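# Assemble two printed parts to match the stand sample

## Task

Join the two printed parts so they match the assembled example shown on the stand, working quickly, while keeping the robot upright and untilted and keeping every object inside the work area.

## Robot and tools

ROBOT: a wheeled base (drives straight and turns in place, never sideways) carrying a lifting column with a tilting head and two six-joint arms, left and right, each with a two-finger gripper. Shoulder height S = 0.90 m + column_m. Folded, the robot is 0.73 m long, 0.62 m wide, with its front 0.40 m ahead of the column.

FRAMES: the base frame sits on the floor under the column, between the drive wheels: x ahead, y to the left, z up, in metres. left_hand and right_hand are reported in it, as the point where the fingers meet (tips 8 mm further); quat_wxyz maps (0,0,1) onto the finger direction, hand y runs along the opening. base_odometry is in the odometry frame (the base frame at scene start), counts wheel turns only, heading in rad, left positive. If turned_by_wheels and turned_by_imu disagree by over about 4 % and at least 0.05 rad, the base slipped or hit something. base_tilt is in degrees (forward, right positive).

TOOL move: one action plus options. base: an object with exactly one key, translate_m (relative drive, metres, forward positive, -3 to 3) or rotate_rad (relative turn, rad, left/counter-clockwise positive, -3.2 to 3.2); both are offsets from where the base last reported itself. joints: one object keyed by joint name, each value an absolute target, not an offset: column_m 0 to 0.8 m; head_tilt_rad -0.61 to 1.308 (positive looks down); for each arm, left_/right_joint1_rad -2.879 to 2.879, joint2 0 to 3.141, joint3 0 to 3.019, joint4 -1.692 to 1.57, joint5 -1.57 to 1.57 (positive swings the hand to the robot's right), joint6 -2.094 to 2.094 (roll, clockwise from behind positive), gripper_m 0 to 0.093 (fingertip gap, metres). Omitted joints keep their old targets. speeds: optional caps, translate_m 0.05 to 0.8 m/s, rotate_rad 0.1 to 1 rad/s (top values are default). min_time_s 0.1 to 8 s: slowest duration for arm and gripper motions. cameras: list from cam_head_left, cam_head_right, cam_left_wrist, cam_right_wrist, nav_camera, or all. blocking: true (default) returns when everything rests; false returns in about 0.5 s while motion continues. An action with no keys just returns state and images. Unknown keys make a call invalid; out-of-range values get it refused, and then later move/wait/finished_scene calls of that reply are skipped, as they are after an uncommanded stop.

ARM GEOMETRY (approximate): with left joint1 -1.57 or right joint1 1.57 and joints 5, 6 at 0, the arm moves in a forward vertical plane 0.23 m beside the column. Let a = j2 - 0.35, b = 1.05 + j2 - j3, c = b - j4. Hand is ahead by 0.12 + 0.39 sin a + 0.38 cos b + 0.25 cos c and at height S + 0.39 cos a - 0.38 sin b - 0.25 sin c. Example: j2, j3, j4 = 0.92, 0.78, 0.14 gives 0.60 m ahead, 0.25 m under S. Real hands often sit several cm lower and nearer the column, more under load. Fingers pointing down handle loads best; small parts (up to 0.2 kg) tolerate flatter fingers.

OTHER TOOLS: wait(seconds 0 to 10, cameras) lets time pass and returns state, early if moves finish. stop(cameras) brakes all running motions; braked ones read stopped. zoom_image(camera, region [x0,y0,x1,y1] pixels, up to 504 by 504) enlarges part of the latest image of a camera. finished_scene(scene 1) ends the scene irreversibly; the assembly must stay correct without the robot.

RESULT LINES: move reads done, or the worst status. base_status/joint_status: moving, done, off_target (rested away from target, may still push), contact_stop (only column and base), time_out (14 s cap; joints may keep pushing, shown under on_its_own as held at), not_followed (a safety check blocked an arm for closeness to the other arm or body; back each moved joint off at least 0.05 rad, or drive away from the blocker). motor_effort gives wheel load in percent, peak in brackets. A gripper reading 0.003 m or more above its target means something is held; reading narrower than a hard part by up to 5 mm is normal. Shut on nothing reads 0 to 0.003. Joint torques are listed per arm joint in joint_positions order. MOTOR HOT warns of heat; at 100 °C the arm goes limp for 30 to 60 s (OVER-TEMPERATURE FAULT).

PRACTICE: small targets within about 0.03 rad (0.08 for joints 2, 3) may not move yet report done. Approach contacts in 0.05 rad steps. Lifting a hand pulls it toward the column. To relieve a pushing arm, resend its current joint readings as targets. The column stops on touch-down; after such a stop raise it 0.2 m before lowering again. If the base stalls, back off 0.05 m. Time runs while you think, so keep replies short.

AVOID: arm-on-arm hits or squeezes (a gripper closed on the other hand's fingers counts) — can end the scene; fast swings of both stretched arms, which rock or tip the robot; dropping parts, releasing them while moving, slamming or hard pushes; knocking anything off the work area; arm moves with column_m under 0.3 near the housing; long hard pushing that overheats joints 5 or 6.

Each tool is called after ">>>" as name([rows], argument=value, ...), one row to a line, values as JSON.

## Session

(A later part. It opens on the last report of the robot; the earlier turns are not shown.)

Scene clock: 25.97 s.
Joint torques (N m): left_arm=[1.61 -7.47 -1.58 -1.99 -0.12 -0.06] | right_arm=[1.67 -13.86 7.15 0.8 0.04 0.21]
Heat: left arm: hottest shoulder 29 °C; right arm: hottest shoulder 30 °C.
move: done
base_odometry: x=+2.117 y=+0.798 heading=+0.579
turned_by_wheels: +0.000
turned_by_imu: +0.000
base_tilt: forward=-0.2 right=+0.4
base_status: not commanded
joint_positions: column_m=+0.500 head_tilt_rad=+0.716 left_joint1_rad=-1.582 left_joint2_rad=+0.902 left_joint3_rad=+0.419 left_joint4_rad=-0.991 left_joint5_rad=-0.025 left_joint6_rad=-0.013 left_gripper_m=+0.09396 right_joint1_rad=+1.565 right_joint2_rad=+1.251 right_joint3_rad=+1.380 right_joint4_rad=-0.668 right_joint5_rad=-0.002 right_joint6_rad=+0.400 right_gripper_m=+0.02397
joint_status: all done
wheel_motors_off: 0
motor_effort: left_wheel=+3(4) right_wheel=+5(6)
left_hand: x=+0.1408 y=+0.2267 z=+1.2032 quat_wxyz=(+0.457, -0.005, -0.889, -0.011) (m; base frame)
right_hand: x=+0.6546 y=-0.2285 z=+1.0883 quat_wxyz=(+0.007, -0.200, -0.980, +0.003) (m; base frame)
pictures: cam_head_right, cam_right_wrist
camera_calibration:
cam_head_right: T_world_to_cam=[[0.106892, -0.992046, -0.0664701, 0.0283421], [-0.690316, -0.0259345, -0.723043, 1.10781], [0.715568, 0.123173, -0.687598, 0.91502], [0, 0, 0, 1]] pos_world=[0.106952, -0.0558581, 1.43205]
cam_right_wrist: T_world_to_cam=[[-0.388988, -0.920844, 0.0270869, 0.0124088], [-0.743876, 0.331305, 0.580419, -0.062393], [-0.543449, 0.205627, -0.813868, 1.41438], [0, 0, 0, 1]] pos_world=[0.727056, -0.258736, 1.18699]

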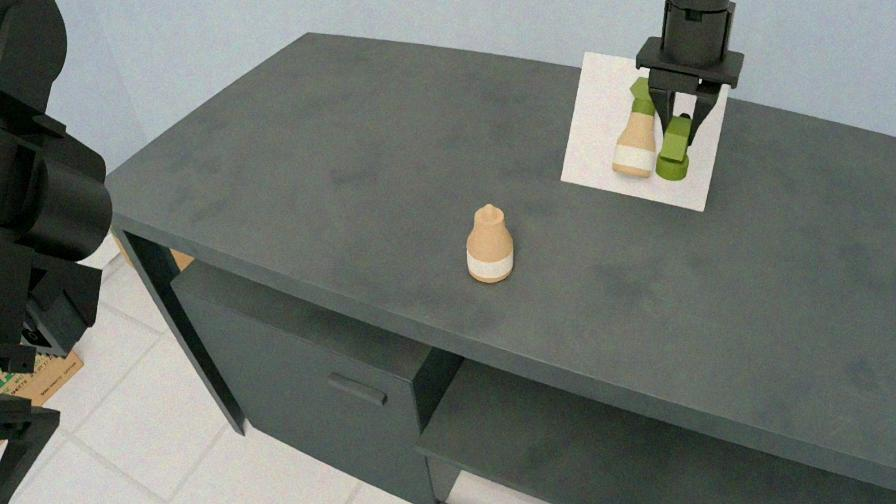

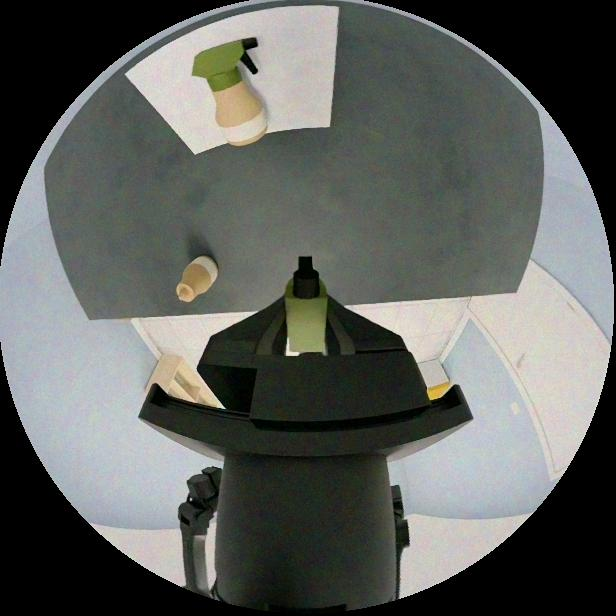

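>>> move(base={"rotate_rad":0.3}, cameras=["cam_head_left","cam_head_right","cam_right_wrist"])

>>> zoom_image(camera="cam_head_left", region=[660, 90, 860, 290])

>>> zoom_image(camera="cam_head_right", region=[570, 90, 770, 290])

>>> zoom_image(camera="cam_right_wrist", region=[240, 200, 380, 340])

Scene clock: 28.37 s.
Joint torques (N m): left_arm=[1.61 -7.47 -1.58 -1.98 -0.12 -0.06] | right_arm=[1.38 -13.92 7.15 0.79 0 0.21]
Heat: left arm: hottest shoulder 29 °C; right arm: hottest shoulder 30 °C.
move: done
base_odometry: x=+2.117 y=+0.798 heading=+0.878
turned_by_wheels: +0.299
turned_by_imu: +0.297
base_tilt: forward=-0.3 right=+0.4
base_status: done
joint_positions: column_m=+0.500 head_tilt_rad=+0.716 left_joint1_rad=-1.582 left_joint2_rad=+0.902 left_joint3_rad=+0.419 left_joint4_rad=-0.991 left_joint5_rad=-0.026 left_joint6_rad=-0.013 left_gripper_m=+0.09396 right_joint1_rad=+1.568 right_joint2_rad=+1.251 right_joint3_rad=+1.380 right_joint4_rad=-0.668 right_joint5_rad=-0.001 right_joint6_rad=+0.400 right_gripper_m=+0.02397
joint_status: not commanded
wheel_motors_off: 0
motor_effort: left_wheel=-4(54) right_wheel=+4(26)
left_hand: x=+0.1408 y=+0.2268 z=+1.2032 quat_wxyz=(+0.457, -0.005, -0.889, -0.011) (m; base frame)
right_hand: x=+0.6546 y=-0.2269 z=+1.0883 quat_wxyz=(+0.007, -0.199, -0.980, +0.002) (m; base frame)
pictures: cam_head_left, cam_head_right, cam_right_wrist
camera_calibration:
cam_head_left: T_world_to_cam=[[0.103722, -0.992281, -0.0679739, 0.150164], [-0.690472, -0.0226466, -0.723005, 1.10791], [0.715884, 0.121926, -0.687491, 0.914922], [0, 0, 0, 1]] pos_world=[0.0944239, 0.0625428, 1.44023]
cam_head_right: T_world_to_cam=[[0.106892, -0.992046, -0.0664701, 0.0283421], [-0.690316, -0.0259345, -0.723043, 1.10781], [0.715568, 0.123173, -0.687598, 0.91502], [0, 0, 0, 1]] pos_world=[0.106952, -0.0558581, 1.43205]
cam_right_wrist: T_world_to_cam=[[-0.387402, -0.921551, 0.0257701, 0.0141118], [-0.74445, 0.329196, 0.580882, -0.0635974], [-0.543796, 0.20585, -0.813579, 1.41401], [0, 0, 0, 1]] pos_world=[0.727057, -0.257135, 1.18699]

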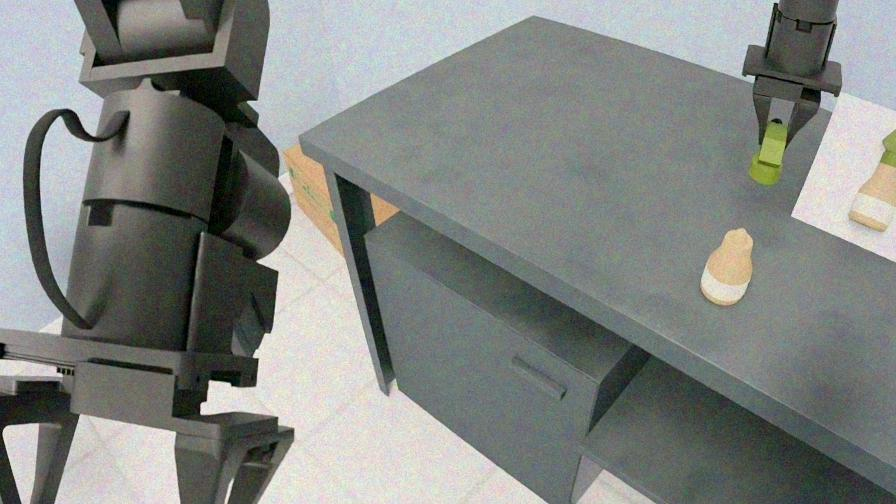

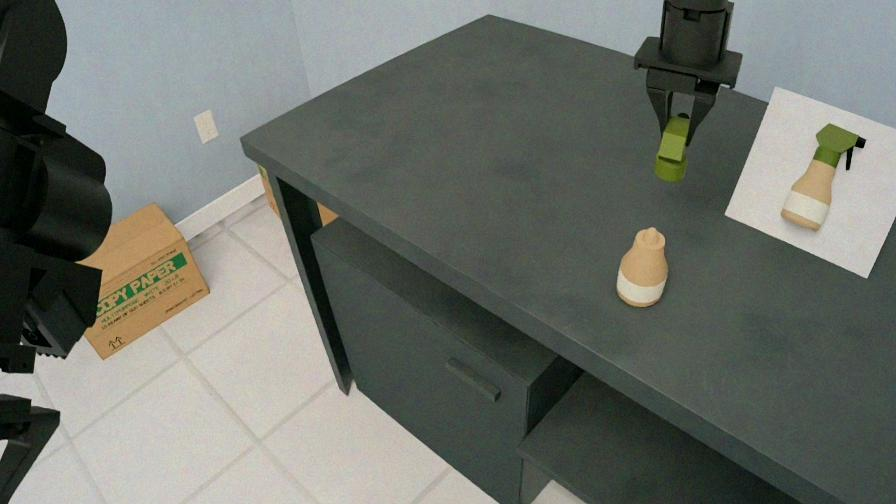

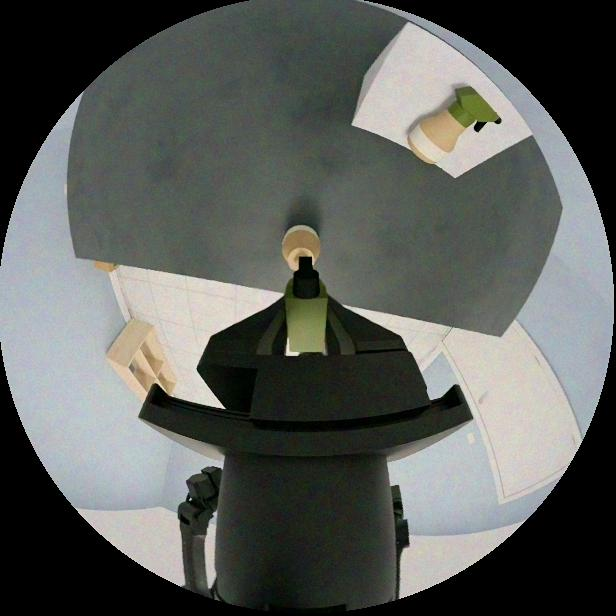

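Scaled by 2.520.

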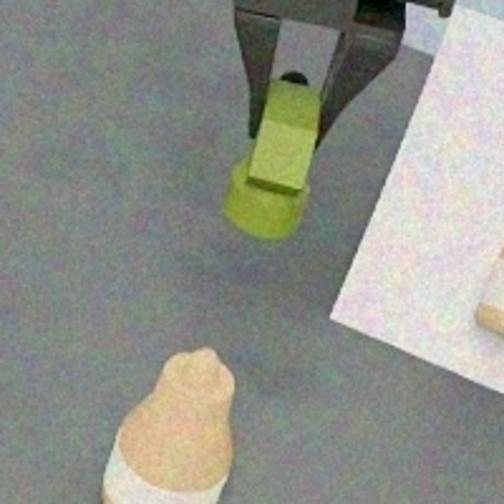

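Scaled by 2.520.

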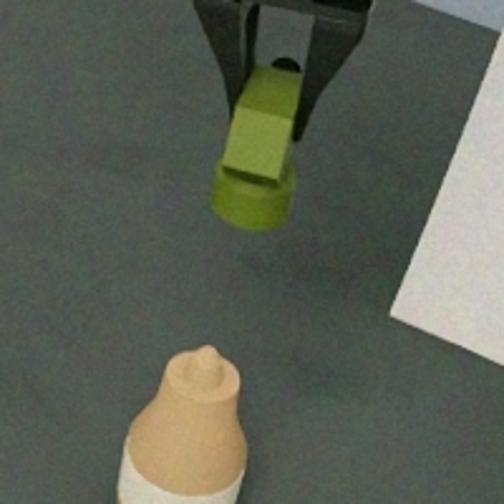

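Scaled by 3.600 from the camera's 616x616 image, which has a finer 880x880 frame.

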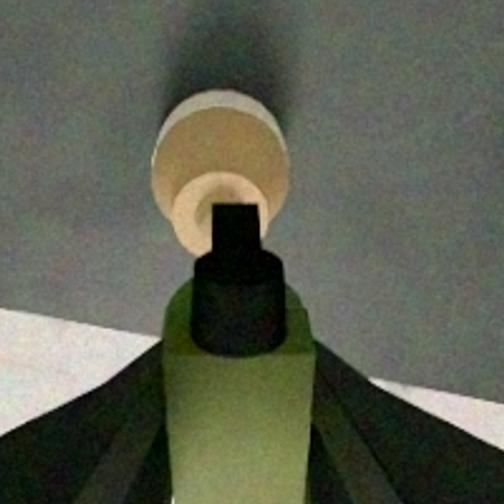

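>>> move(joints={"column_m":0.43,"head_tilt_rad":0.85}, cameras=["cam_head_left","cam_head_right","cam_right_wrist"])

>>> zoom_image(camera="cam_head_left", region=[660, 40, 820, 200])

>>> zoom_image(camera="cam_head_right", region=[570, 40, 730, 200])

>>> zoom_image(camera="cam_right_wrist", region=[240, 200, 380, 340])

Scene clock: 32.20 s.
Joint torques (N m): left_arm=[1.67 -7.36 -1.58 -1.99 -0.11 -0.05] | right_arm=[1.38 -13.86 7.13 0.79 0 0.21]
Heat: left arm: hottest shoulder 29 °C; right arm: hottest shoulder 30 °C.
move: done
base_odometry: x=+2.117 y=+0.798 heading=+0.878
turned_by_wheels: +0.000
turned_by_imu: +0.000
base_tilt: forward=-0.2 right=+0.4
base_status: not commanded
joint_positions: column_m=+0.430 head_tilt_rad=+0.852 left_joint1_rad=-1.582 left_joint2_rad=+0.902 left_joint3_rad=+0.419 left_joint4_rad=-0.991 left_joint5_rad=-0.026 left_joint6_rad=-0.013 left_gripper_m=+0.09396 right_joint1_rad=+1.568 right_joint2_rad=+1.251 right_joint3_rad=+1.380 right_joint4_rad=-0.668 right_joint5_rad=-0.001 right_joint6_rad=+0.400 right_gripper_m=+0.02397
joint_status: all done
wheel_motors_off: 0
motor_effort: left_wheel=-6(7) right_wheel=+7(7)
left_hand: x=+0.1408 y=+0.2268 z=+1.1334 quat_wxyz=(+0.457, -0.005, -0.889, -0.011) (m; base frame)
right_hand: x=+0.6546 y=-0.2269 z=+1.0184 quat_wxyz=(+0.007, -0.199, -0.980, +0.002) (m; base frame)
pictures: cam_head_left, cam_head_right, cam_right_wrist
camera_calibration:
cam_head_left: T_world_to_cam=[[0.0936187, -0.992281, -0.0813216, 0.164828], [-0.781565, -0.022647, -0.623413, 0.920927], [0.616759, 0.121921, -0.777653, 0.999576], [0, 0, 0, 1]] pos_world=[0.0878355, 0.0625428, 1.36484]
cam_head_right: T_world_to_cam=[[0.0969618, -0.992047, -0.0802584, 0.0437223], [-0.781416, -0.025935, -0.623471, 0.92087], [0.616431, 0.123168, -0.777716, 0.999572], [0, 0, 0, 1]] pos_world=[0.099176, -0.055858, 1.35503]
cam_right_wrist: T_world_to_cam=[[-0.387402, -0.921551, 0.0257701, 0.0159106], [-0.74445, 0.329196, 0.580882, -0.0230518], [-0.543796, 0.20585, -0.813579, 1.35723], [0, 0, 0, 1]] pos_world=[0.727057, -0.257135, 1.11719]

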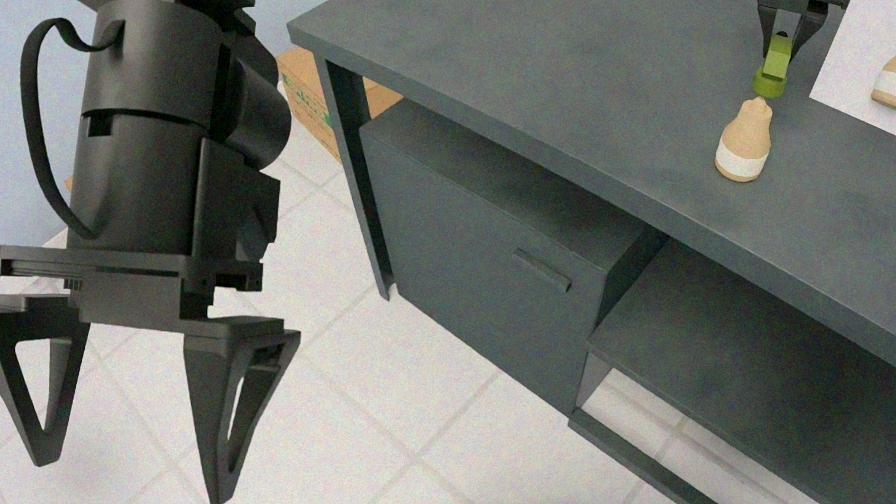

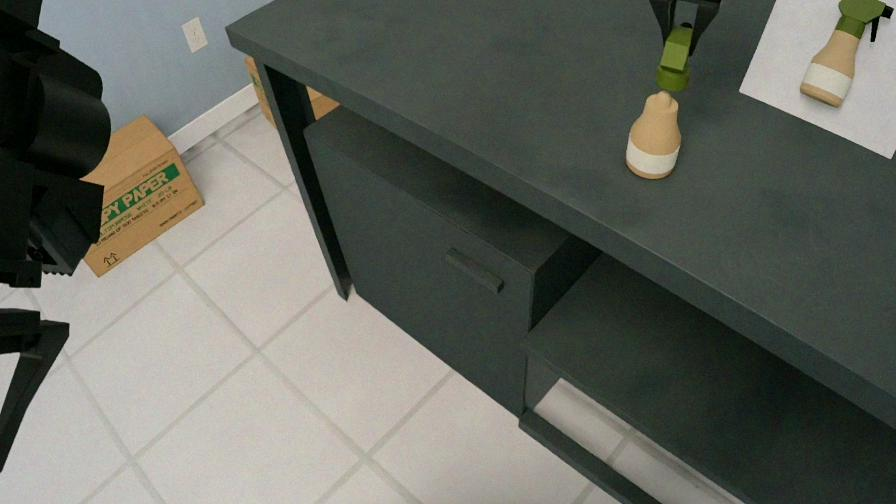

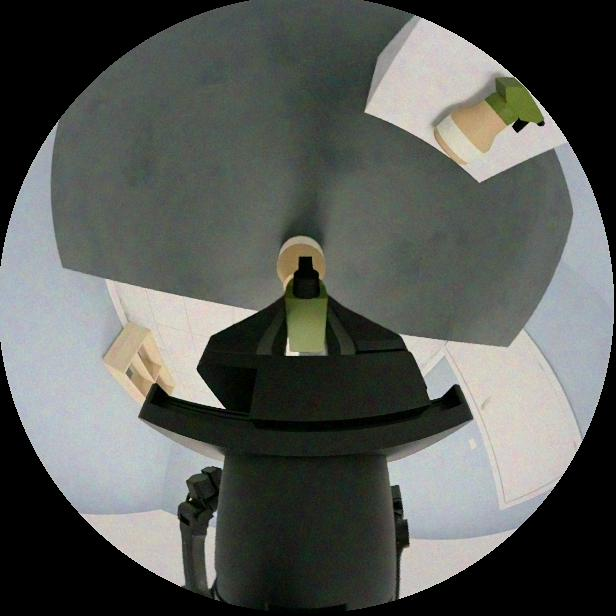

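Scaled by 3.150.

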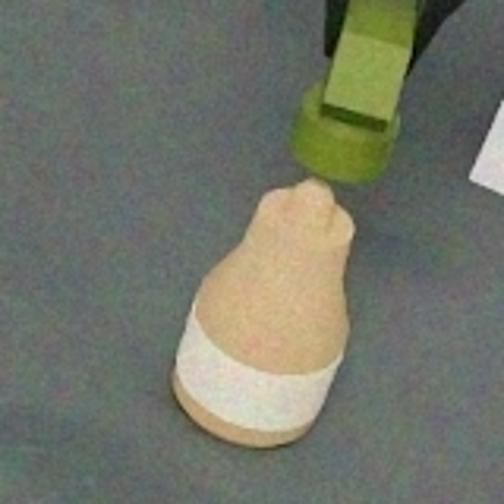

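Scaled by 3.150.

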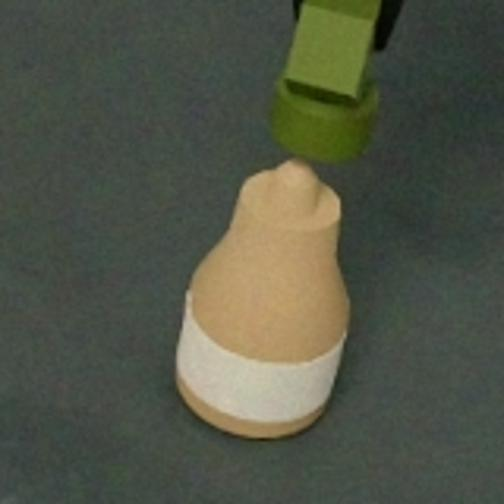

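Scaled by 3.600 from the camera's 616x616 image, which has a finer 880x880 frame.

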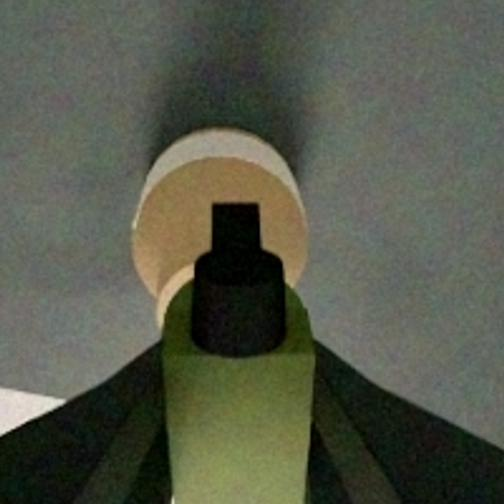

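>>> zoom_image(camera="cam_head_left", region=[738, 90, 778, 122])

>>> zoom_image(camera="cam_head_right", region=[642, 84, 682, 116])

Scaled by 12.600.

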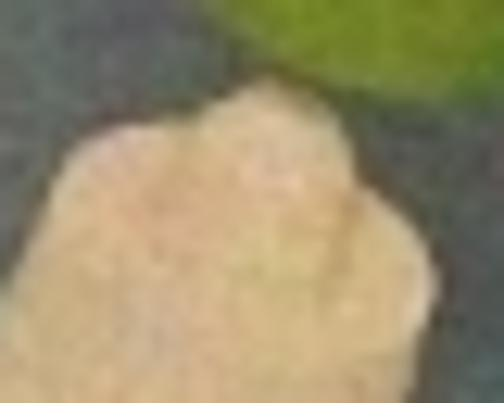

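Scaled by 12.600.

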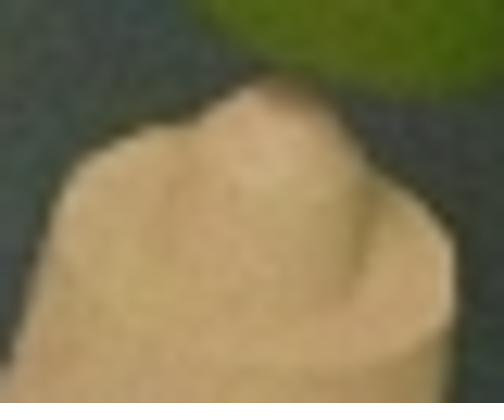

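>>> move(base={"rotate_rad":0.012})

>>> move(base={"translate_m":-0.009}, joints={"head_tilt_rad":0.7}, cameras=["cam_head_left","cam_head_right","cam_right_wrist"])

>>> zoom_image(camera="cam_head_left", region=[660, 110, 820, 270])

>>> zoom_image(camera="cam_head_right", region=[570, 110, 730, 270])

>>> zoom_image(camera="cam_right_wrist", region=[240, 200, 380, 340])

Scene clock: 35.43 s.
Joint torques (N m): left_arm=[1.61 -7.53 -1.51 -1.99 -0.12 -0.06] | right_arm=[1.14 -13.98 7.13 0.8 -0.03 0.21]
Heat: left arm: hottest shoulder 29 °C; right arm: hottest shoulder 30 °C.
move: done
base_odometry: x=+2.117 y=+0.798 heading=+0.889
turned_by_wheels: +0.011
turned_by_imu: +0.011
base_tilt: forward=-0.3 right=+0.4
base_status: done
joint_positions: column_m=+0.430 head_tilt_rad=+0.852 left_joint1_rad=-1.582 left_joint2_rad=+0.902 left_joint3_rad=+0.419 left_joint4_rad=-0.991 left_joint5_rad=-0.026 left_joint6_rad=-0.013 left_gripper_m=+0.09396 right_joint1_rad=+1.570 right_joint2_rad=+1.251 right_joint3_rad=+1.380 right_joint4_rad=-0.668 right_joint5_rad=+0.000 right_joint6_rad=+0.400 right_gripper_m=+0.02397
joint_status: not commanded
wheel_motors_off: 0
motor_effort: left_wheel=-4(31) right_wheel=+4(30)
left_hand: x=+0.1406 y=+0.2268 z=+1.1335 quat_wxyz=(+0.458, -0.005, -0.889, -0.011) (m; base frame)
right_hand: x=+0.6546 y=-0.2256 z=+1.0184 quat_wxyz=(+0.007, -0.199, -0.980, +0.001) (m; base frame)
pictures: none

Scene clock: 36.17 s.
Joint torques (N m): left_arm=[1.67 -7.41 -1.22 -1.99 -0.12 -0.06] | right_arm=[1.2 -13.92 7.19 0.79 -0.03 0.21]
Heat: left arm: hottest shoulder 29 °C; right arm: hottest shoulder 30 °C.
move: done
base_odometry: x=+2.111 y=+0.791 heading=+0.889
turned_by_wheels: +0.000
turned_by_imu: +0.000
base_tilt: forward=-0.3 right=+0.4
base_status: done
joint_positions: column_m=+0.430 head_tilt_rad=+0.717 left_joint1_rad=-1.582 left_joint2_rad=+0.902 left_joint3_rad=+0.415 left_joint4_rad=-0.991 left_joint5_rad=-0.026 left_joint6_rad=-0.013 left_gripper_m=+0.09396 right_joint1_rad=+1.570 right_joint2_rad=+1.251 right_joint3_rad=+1.379 right_joint4_rad=-0.668 right_joint5_rad=+0.000 right_joint6_rad=+0.400 right_gripper_m=+0.02397
joint_status: all done
wheel_motors_off: 0
motor_effort: left_wheel=-4(57) right_wheel=-1(34)
left_hand: x=+0.1388 y=+0.2268 z=+1.1342 quat_wxyz=(+0.459, -0.005, -0.888, -0.011) (m; base frame)
right_hand: x=+0.6542 y=-0.2256 z=+1.0183 quat_wxyz=(+0.008, -0.199, -0.980, +0.002) (m; base frame)
pictures: cam_head_left, cam_head_right, cam_right_wrist
camera_calibration:
cam_head_left: T_world_to_cam=[[0.103699, -0.992281, -0.068014, 0.145487], [-0.69078, -0.0226535, -0.72271, 1.057], [0.715591, 0.121927, -0.687796, 0.867451], [0, 0, 0, 1]] pos_world=[0.0943268, 0.0625428, 1.37043]
cam_head_right: T_world_to_cam=[[0.106869, -0.992046, -0.0665114, 0.0237543], [-0.690624, -0.0259414, -0.722749, 1.0569], [0.715274, 0.123174, -0.687903, 0.867402], [0, 0, 0, 1]] pos_world=[0.106955, -0.055858, 1.36215]
cam_right_wrist: T_world_to_cam=[[-0.386348, -0.922026, 0.0245635, 0.0173686], [-0.744358, 0.327406, 0.58201, -0.0252786], [-0.544671, 0.206574, -0.81281, 1.35653], [0, 0, 0, 1]] pos_world=[0.726758, -0.255934, 1.11689]

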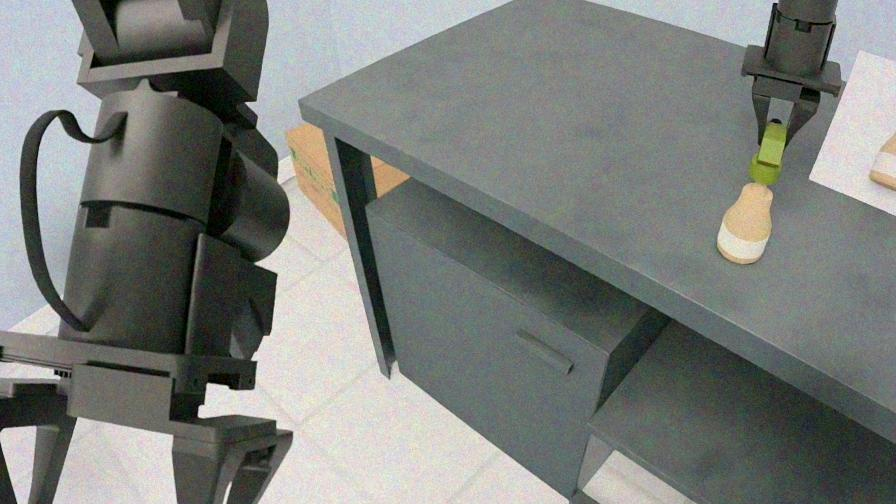

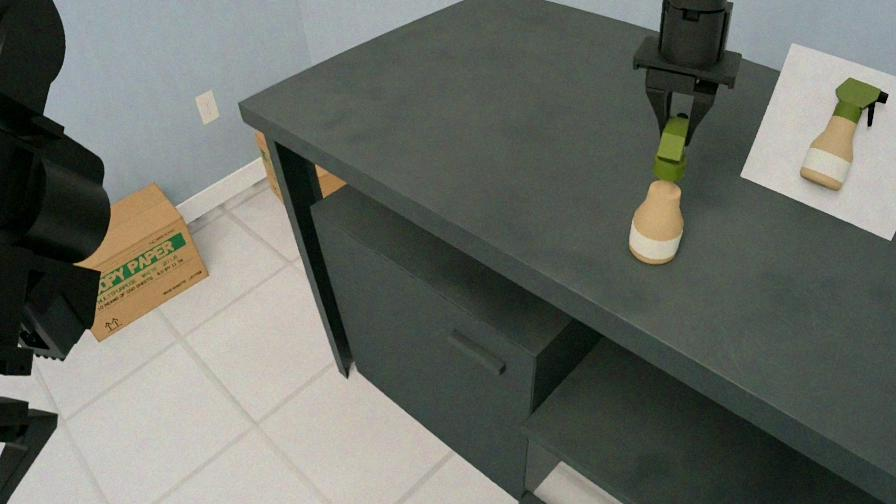

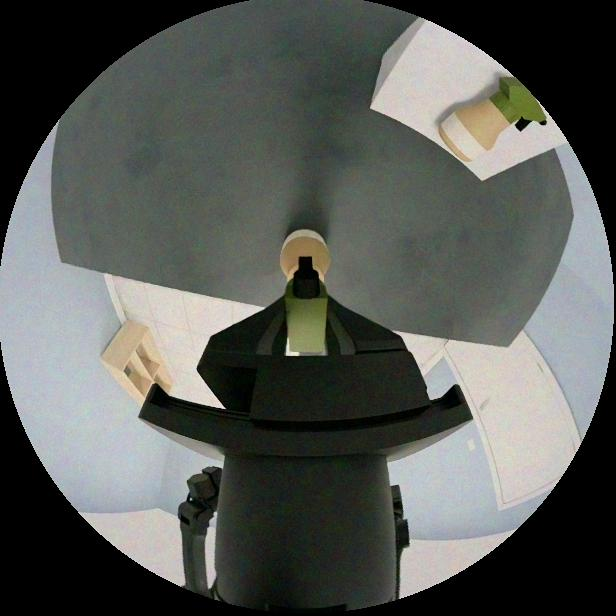

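Scaled by 3.150.

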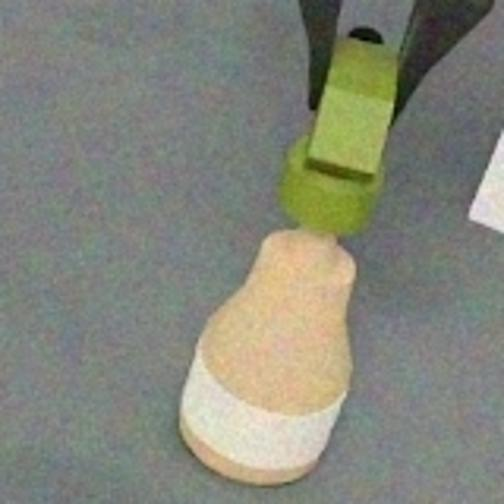

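Scaled by 3.150.

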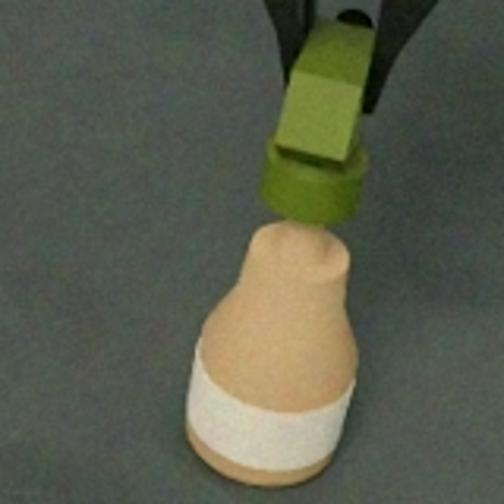

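Scaled by 3.600 from the camera's 616x616 image, which has a finer 880x880 frame.

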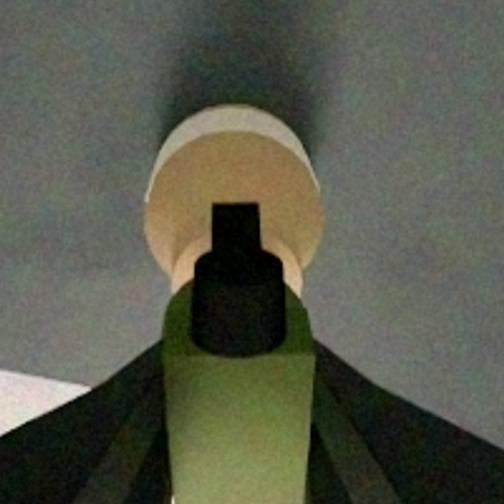

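>>> move(joints={"column_m":0.415}, cameras=["cam_head_left","cam_head_right","cam_right_wrist"])

>>> zoom_image(camera="cam_head_left", region=[680, 90, 820, 230])

>>> zoom_image(camera="cam_head_right", region=[590, 90, 730, 230])

Scene clock: 38.13 s.
Joint torques (N m): left_arm=[1.61 -7.36 -1.22 -1.96 -0.11 -0.06] | right_arm=[1.2 -14.1 7.17 0.79 -0.03 0.21]
Heat: left arm: hottest shoulder 29 °C; right arm: hottest shoulder 30 °C.
move: done
base_odometry: x=+2.111 y=+0.791 heading=+0.889
turned_by_wheels: +0.000
turned_by_imu: +0.000
base_tilt: forward=-0.3 right=+0.4
base_status: not commanded
joint_positions: column_m=+0.415 head_tilt_rad=+0.717 left_joint1_rad=-1.582 left_joint2_rad=+0.902 left_joint3_rad=+0.415 left_joint4_rad=-0.991 left_joint5_rad=-0.026 left_joint6_rad=-0.013 left_gripper_m=+0.09396 right_joint1_rad=+1.570 right_joint2_rad=+1.252 right_joint3_rad=+1.379 right_joint4_rad=-0.668 right_joint5_rad=+0.000 right_joint6_rad=+0.400 right_gripper_m=+0.02397
joint_status: all done
wheel_motors_off: 0
motor_effort: left_wheel=-6(7) right_wheel=-1(2)
left_hand: x=+0.1388 y=+0.2268 z=+1.1192 quat_wxyz=(+0.459, -0.005, -0.888, -0.011) (m; base frame)
right_hand: x=+0.6539 y=-0.2256 z=+1.0026 quat_wxyz=(+0.008, -0.199, -0.980, +0.002) (m; base frame)
pictures: cam_head_left, cam_head_right, cam_right_wrist
camera_calibration:
cam_head_left: T_world_to_cam=[[0.103729, -0.99228, -0.067981, 0.144409], [-0.690521, -0.0226545, -0.722957, 1.04654], [0.715836, 0.121934, -0.68754, 0.856693], [0, 0, 0, 1]] pos_world=[0.0944244, 0.0625428, 1.35543]
cam_head_right: T_world_to_cam=[[0.106898, -0.992045, -0.0664774, 0.0227079], [-0.690365, -0.0259424, -0.722996, 1.04637], [0.71552, 0.123181, -0.687647, 0.856714], [0, 0, 0, 1]] pos_world=[0.106953, -0.055858, 1.34715]
cam_right_wrist: T_world_to_cam=[[-0.386328, -0.922023, 0.025004, 0.0171788], [-0.743706, 0.327419, 0.582836, -0.0176684], [-0.545574, 0.20657, -0.812205, 1.34365], [0, 0, 0, 1]] pos_world=[0.726558, -0.255934, 1.10119]

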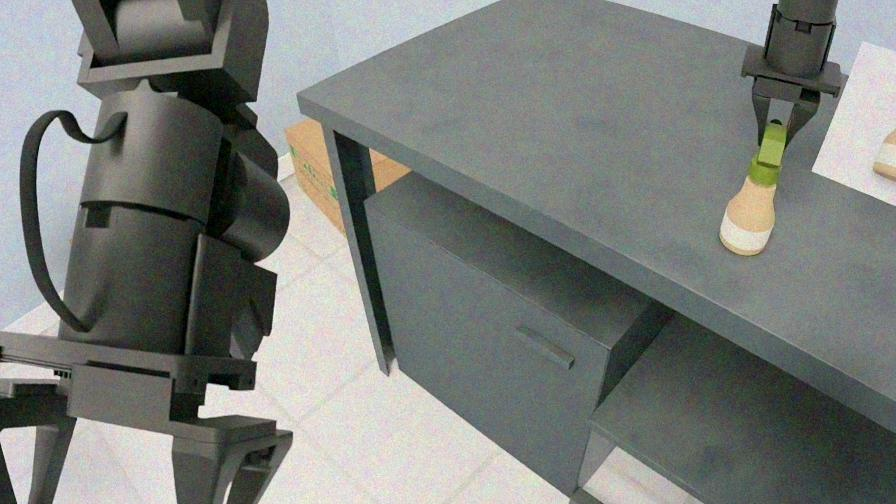

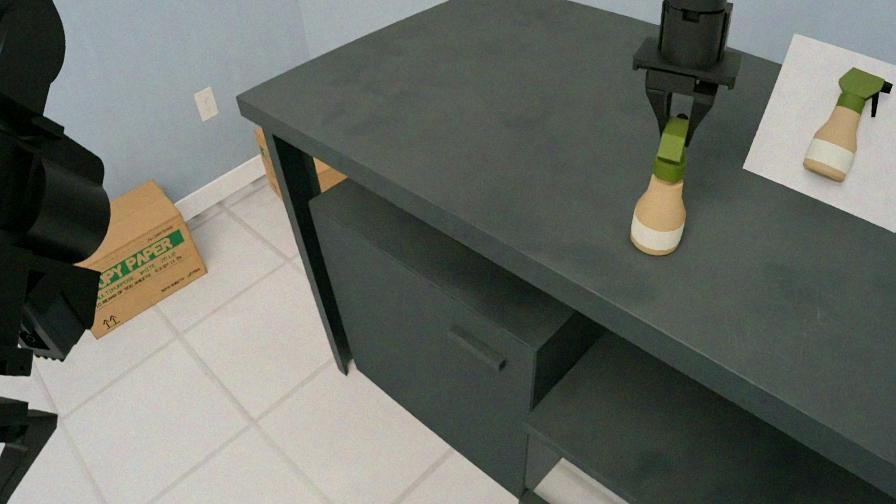

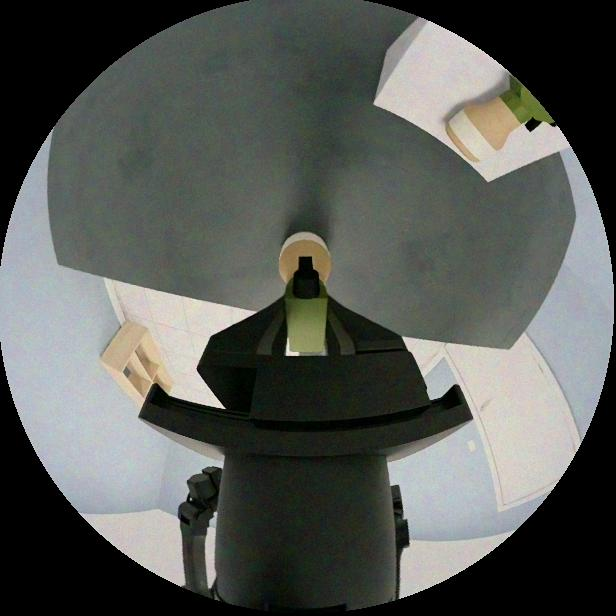

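Scaled by 3.600.

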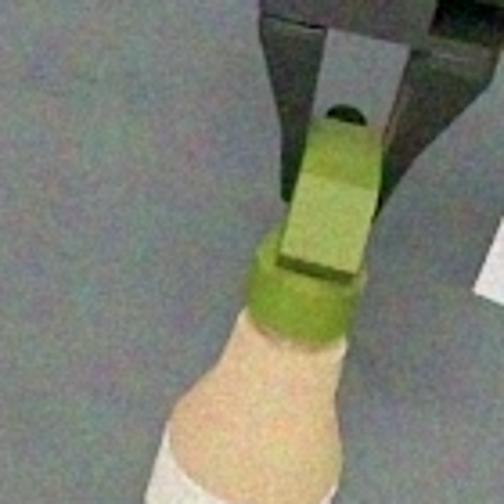

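Scaled by 3.600.

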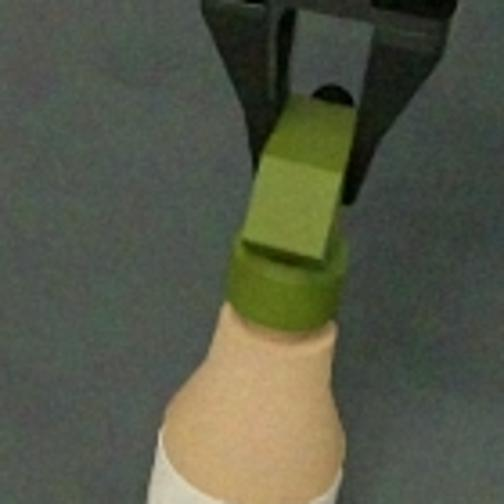

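>>> move(joints={"column_m":0.402}, cameras=["cam_head_left","cam_head_right"])

>>> zoom_image(camera="cam_head_left", region=[680, 90, 820, 230])

>>> zoom_image(camera="cam_head_right", region=[590, 90, 730, 230])

Scene clock: 39.30 s.
Joint torques (N m): left_arm=[1.61 -7.36 -1.24 -1.98 -0.12 -0.05] | right_arm=[1.2 -13.39 7.24 0.81 -0.01 0.21]
Heat: left arm: hottest shoulder 29 °C; right arm: hottest shoulder 30 °C.
move: done
base_odometry: x=+2.111 y=+0.791 heading=+0.889
turned_by_wheels: +0.000
turned_by_imu: +0.000
base_tilt: forward=-0.3 right=+0.4
base_status: not commanded
joint_positions: column_m=+0.402 head_tilt_rad=+0.716 left_joint1_rad=-1.582 left_joint2_rad=+0.902 left_joint3_rad=+0.415 left_joint4_rad=-0.991 left_joint5_rad=-0.026 left_joint6_rad=-0.013 left_gripper_m=+0.09396 right_joint1_rad=+1.570 right_joint2_rad=+1.245 right_joint3_rad=+1.379 right_joint4_rad=-0.668 right_joint5_rad=-0.001 right_joint6_rad=+0.400 right_gripper_m=+0.02397
joint_status: all done
wheel_motors_off: 0
motor_effort: left_wheel=-8(9) right_wheel=+0(2)
left_hand: x=+0.1388 y=+0.2268 z=+1.1062 quat_wxyz=(+0.459, -0.005, -0.888, -0.011) (m; base frame)
right_hand: x=+0.6561 y=-0.2256 z=+0.9935 quat_wxyz=(+0.005, -0.199, -0.980, +0.001) (m; base frame)
pictures: cam_head_left, cam_head_right
camera_calibration:
cam_head_left: T_world_to_cam=[[0.103727, -0.992281, -0.0679693, 0.14351], [-0.690471, -0.0226529, -0.723005, 1.0372], [0.715884, 0.121926, -0.687491, 0.847685], [0, 0, 0, 1]] pos_world=[0.0944239, 0.0625428, 1.34243]
cam_head_right: T_world_to_cam=[[0.106896, -0.992046, -0.0664654, 0.021828], [-0.690316, -0.0259409, -0.723043, 1.03703], [0.715568, 0.123173, -0.687598, 0.847704], [0, 0, 0, 1]] pos_world=[0.106952, -0.055858, 1.33415]

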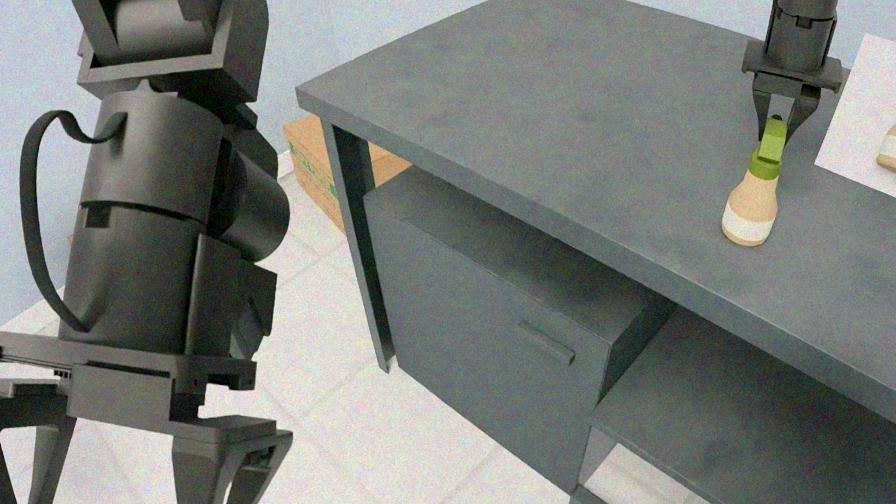

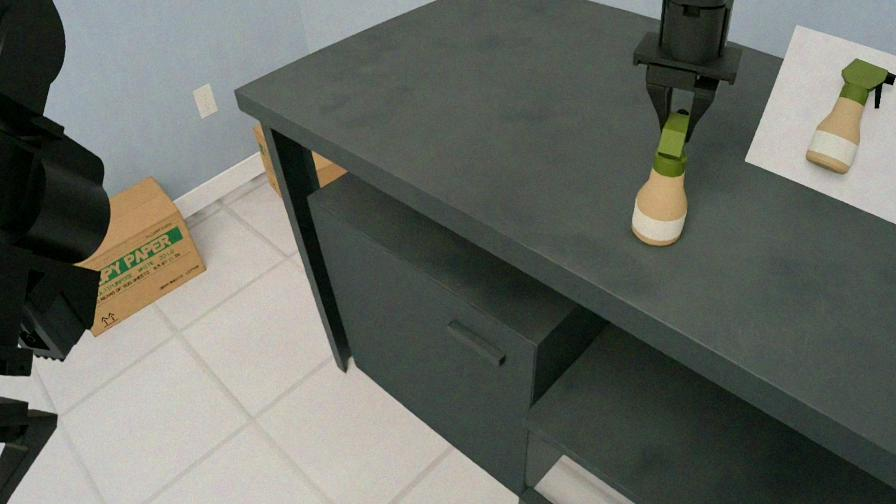

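Scaled by 3.600.

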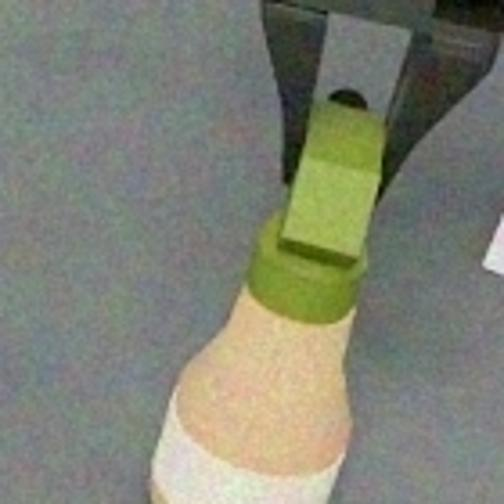

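Scaled by 3.600.

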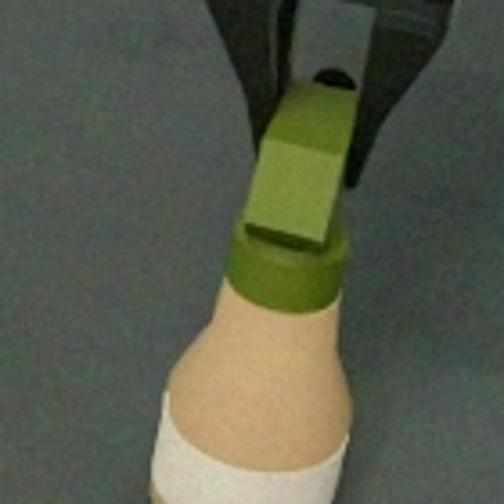

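>>> move(joints={"column_m":0.394})

>>> move(joints={"right_gripper_m":0.06}, min_time_s=1.2, cameras=["cam_head_left","cam_head_right","cam_right_wrist"])

>>> zoom_image(camera="cam_head_left", region=[680, 90, 820, 230])

>>> zoom_image(camera="cam_head_right", region=[590, 90, 730, 230])

Scene clock: 40.40 s.
Joint torques (N m): left_arm=[1.73 -7.41 -1.25 -1.98 -0.11 -0.06] | right_arm=[1.26 -12.4 7.36 1.25 -0.01 0.21]
Heat: left arm: hottest shoulder 29 °C; right arm: hottest shoulder 31 °C.
move: done
base_odometry: x=+2.111 y=+0.791 heading=+0.889
turned_by_wheels: +0.000
turned_by_imu: +0.000
base_tilt: forward=-0.3 right=+0.4
base_status: not commanded
joint_positions: column_m=+0.394 head_tilt_rad=+0.716 left_joint1_rad=-1.582 left_joint2_rad=+0.902 left_joint3_rad=+0.415 left_joint4_rad=-0.991 left_joint5_rad=-0.026 left_joint6_rad=-0.013 left_gripper_m=+0.09396 right_joint1_rad=+1.570 right_joint2_rad=+1.231 right_joint3_rad=+1.379 right_joint4_rad=-0.678 right_joint5_rad=-0.001 right_joint6_rad=+0.400 right_gripper_m=+0.02397
joint_status: all done
wheel_motors_off: 0
motor_effort: left_wheel=-10(10) right_wheel=+0(1)
left_hand: x=+0.1388 y=+0.2268 z=+1.0982 quat_wxyz=(+0.459, -0.005, -0.888, -0.011) (m; base frame)
right_hand: x=+0.6581 y=-0.2256 z=+0.9932 quat_wxyz=(+0.003, -0.199, -0.980, +0.000) (m; base frame)
pictures: none

Scene clock: 41.90 s.
Joint torques (N m): left_arm=[1.67 -7.36 -1.22 -1.98 -0.11 -0.06] | right_arm=[1.2 -13.51 7.19 1.21 -0.01 0.21]
Heat: left arm: hottest shoulder 29 °C; right arm: hottest shoulder 31 °C.
move: done
base_odometry: x=+2.111 y=+0.791 heading=+0.889
turned_by_wheels: +0.000
turned_by_imu: +0.000
base_tilt: forward=-0.2 right=+0.4
base_status: not commanded
joint_positions: column_m=+0.394 head_tilt_rad=+0.716 left_joint1_rad=-1.582 left_joint2_rad=+0.902 left_joint3_rad=+0.415 left_joint4_rad=-0.991 left_joint5_rad=-0.026 left_joint6_rad=-0.013 left_gripper_m=+0.09396 right_joint1_rad=+1.570 right_joint2_rad=+1.247 right_joint3_rad=+1.379 right_joint4_rad=-0.678 right_joint5_rad=-0.001 right_joint6_rad=+0.400 right_gripper_m=+0.05990
joint_status: all done
wheel_motors_off: 0
motor_effort: left_wheel=-9(10) right_wheel=+1(1)
left_hand: x=+0.1388 y=+0.2268 z=+1.0982 quat_wxyz=(+0.459, -0.005, -0.888, -0.011) (m; base frame)
right_hand: x=+0.6532 y=-0.2256 z=+0.9847 quat_wxyz=(+0.010, -0.199, -0.980, +0.002) (m; base frame)
pictures: cam_head_left, cam_head_right, cam_right_wrist
camera_calibration:
cam_head_left: T_world_to_cam=[[0.103727, -0.992281, -0.0679693, 0.142966], [-0.690471, -0.0226529, -0.723005, 1.03141], [0.715884, 0.121926, -0.687491, 0.842185], [0, 0, 0, 1]] pos_world=[0.0944239, 0.0625428, 1.33443]
cam_head_right: T_world_to_cam=[[0.106896, -0.992046, -0.0664654, 0.0212963], [-0.690316, -0.0259409, -0.723043, 1.03124], [0.715568, 0.123173, -0.687598, 0.842203], [0, 0, 0, 1]] pos_world=[0.106952, -0.055858, 1.32615]
cam_right_wrist: T_world_to_cam=[[-0.386222, -0.922031, 0.0263021, 0.0160358], [-0.741235, 0.327209, 0.586093, -0.0125984], [-0.549002, 0.206866, -0.809817, 1.3286], [0, 0, 0, 1]] pos_world=[0.726259, -0.255934, 1.08288]

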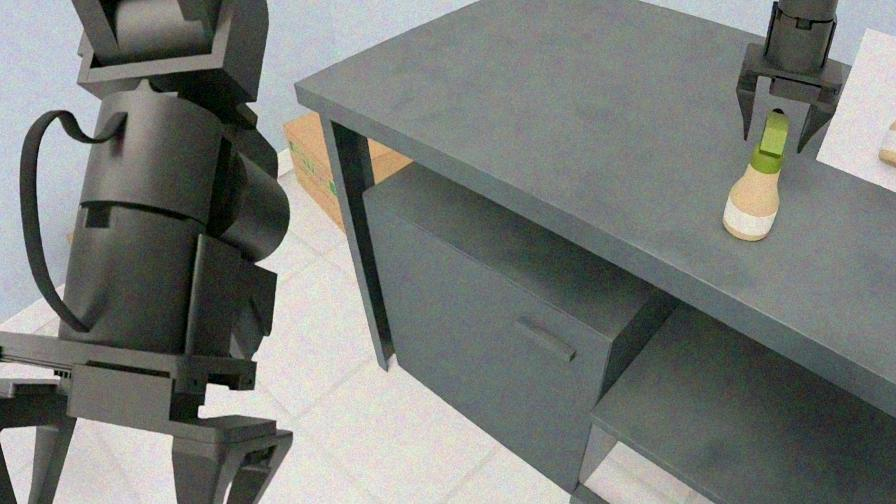

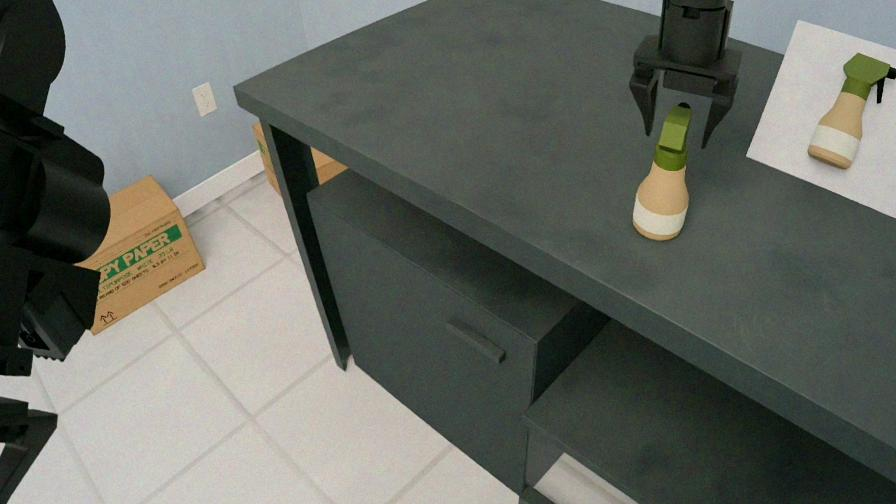

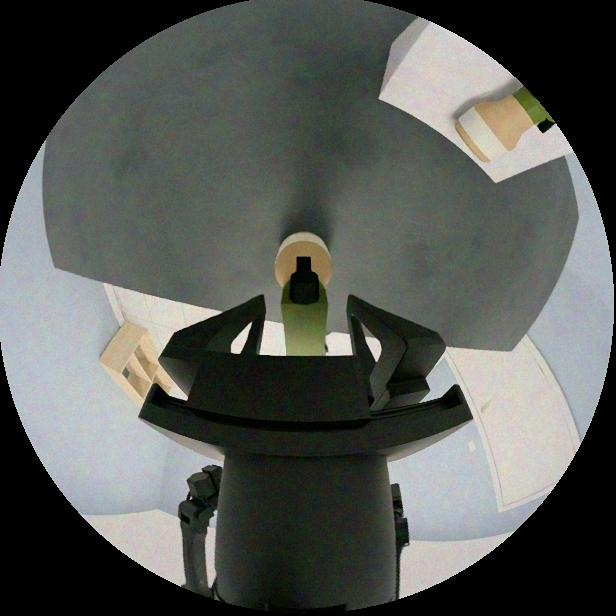

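Scaled by 3.600.

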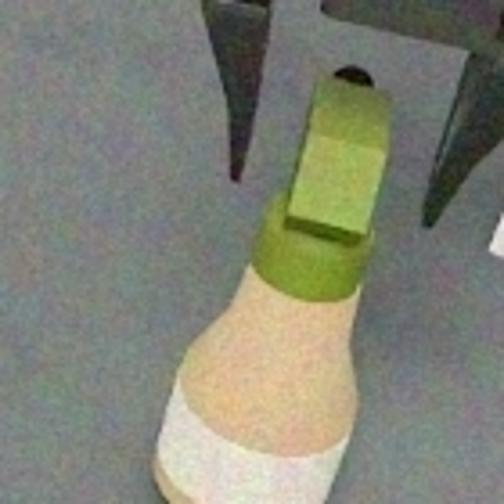

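Scaled by 3.600.

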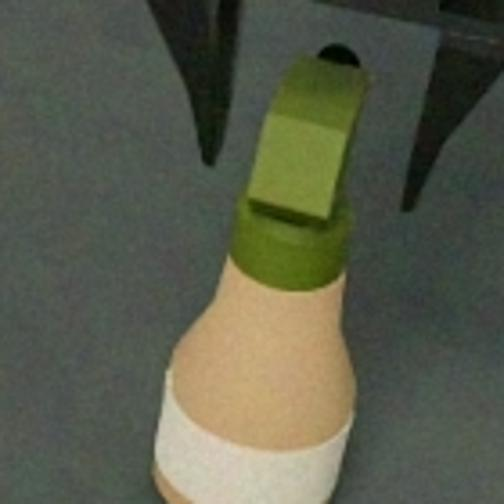

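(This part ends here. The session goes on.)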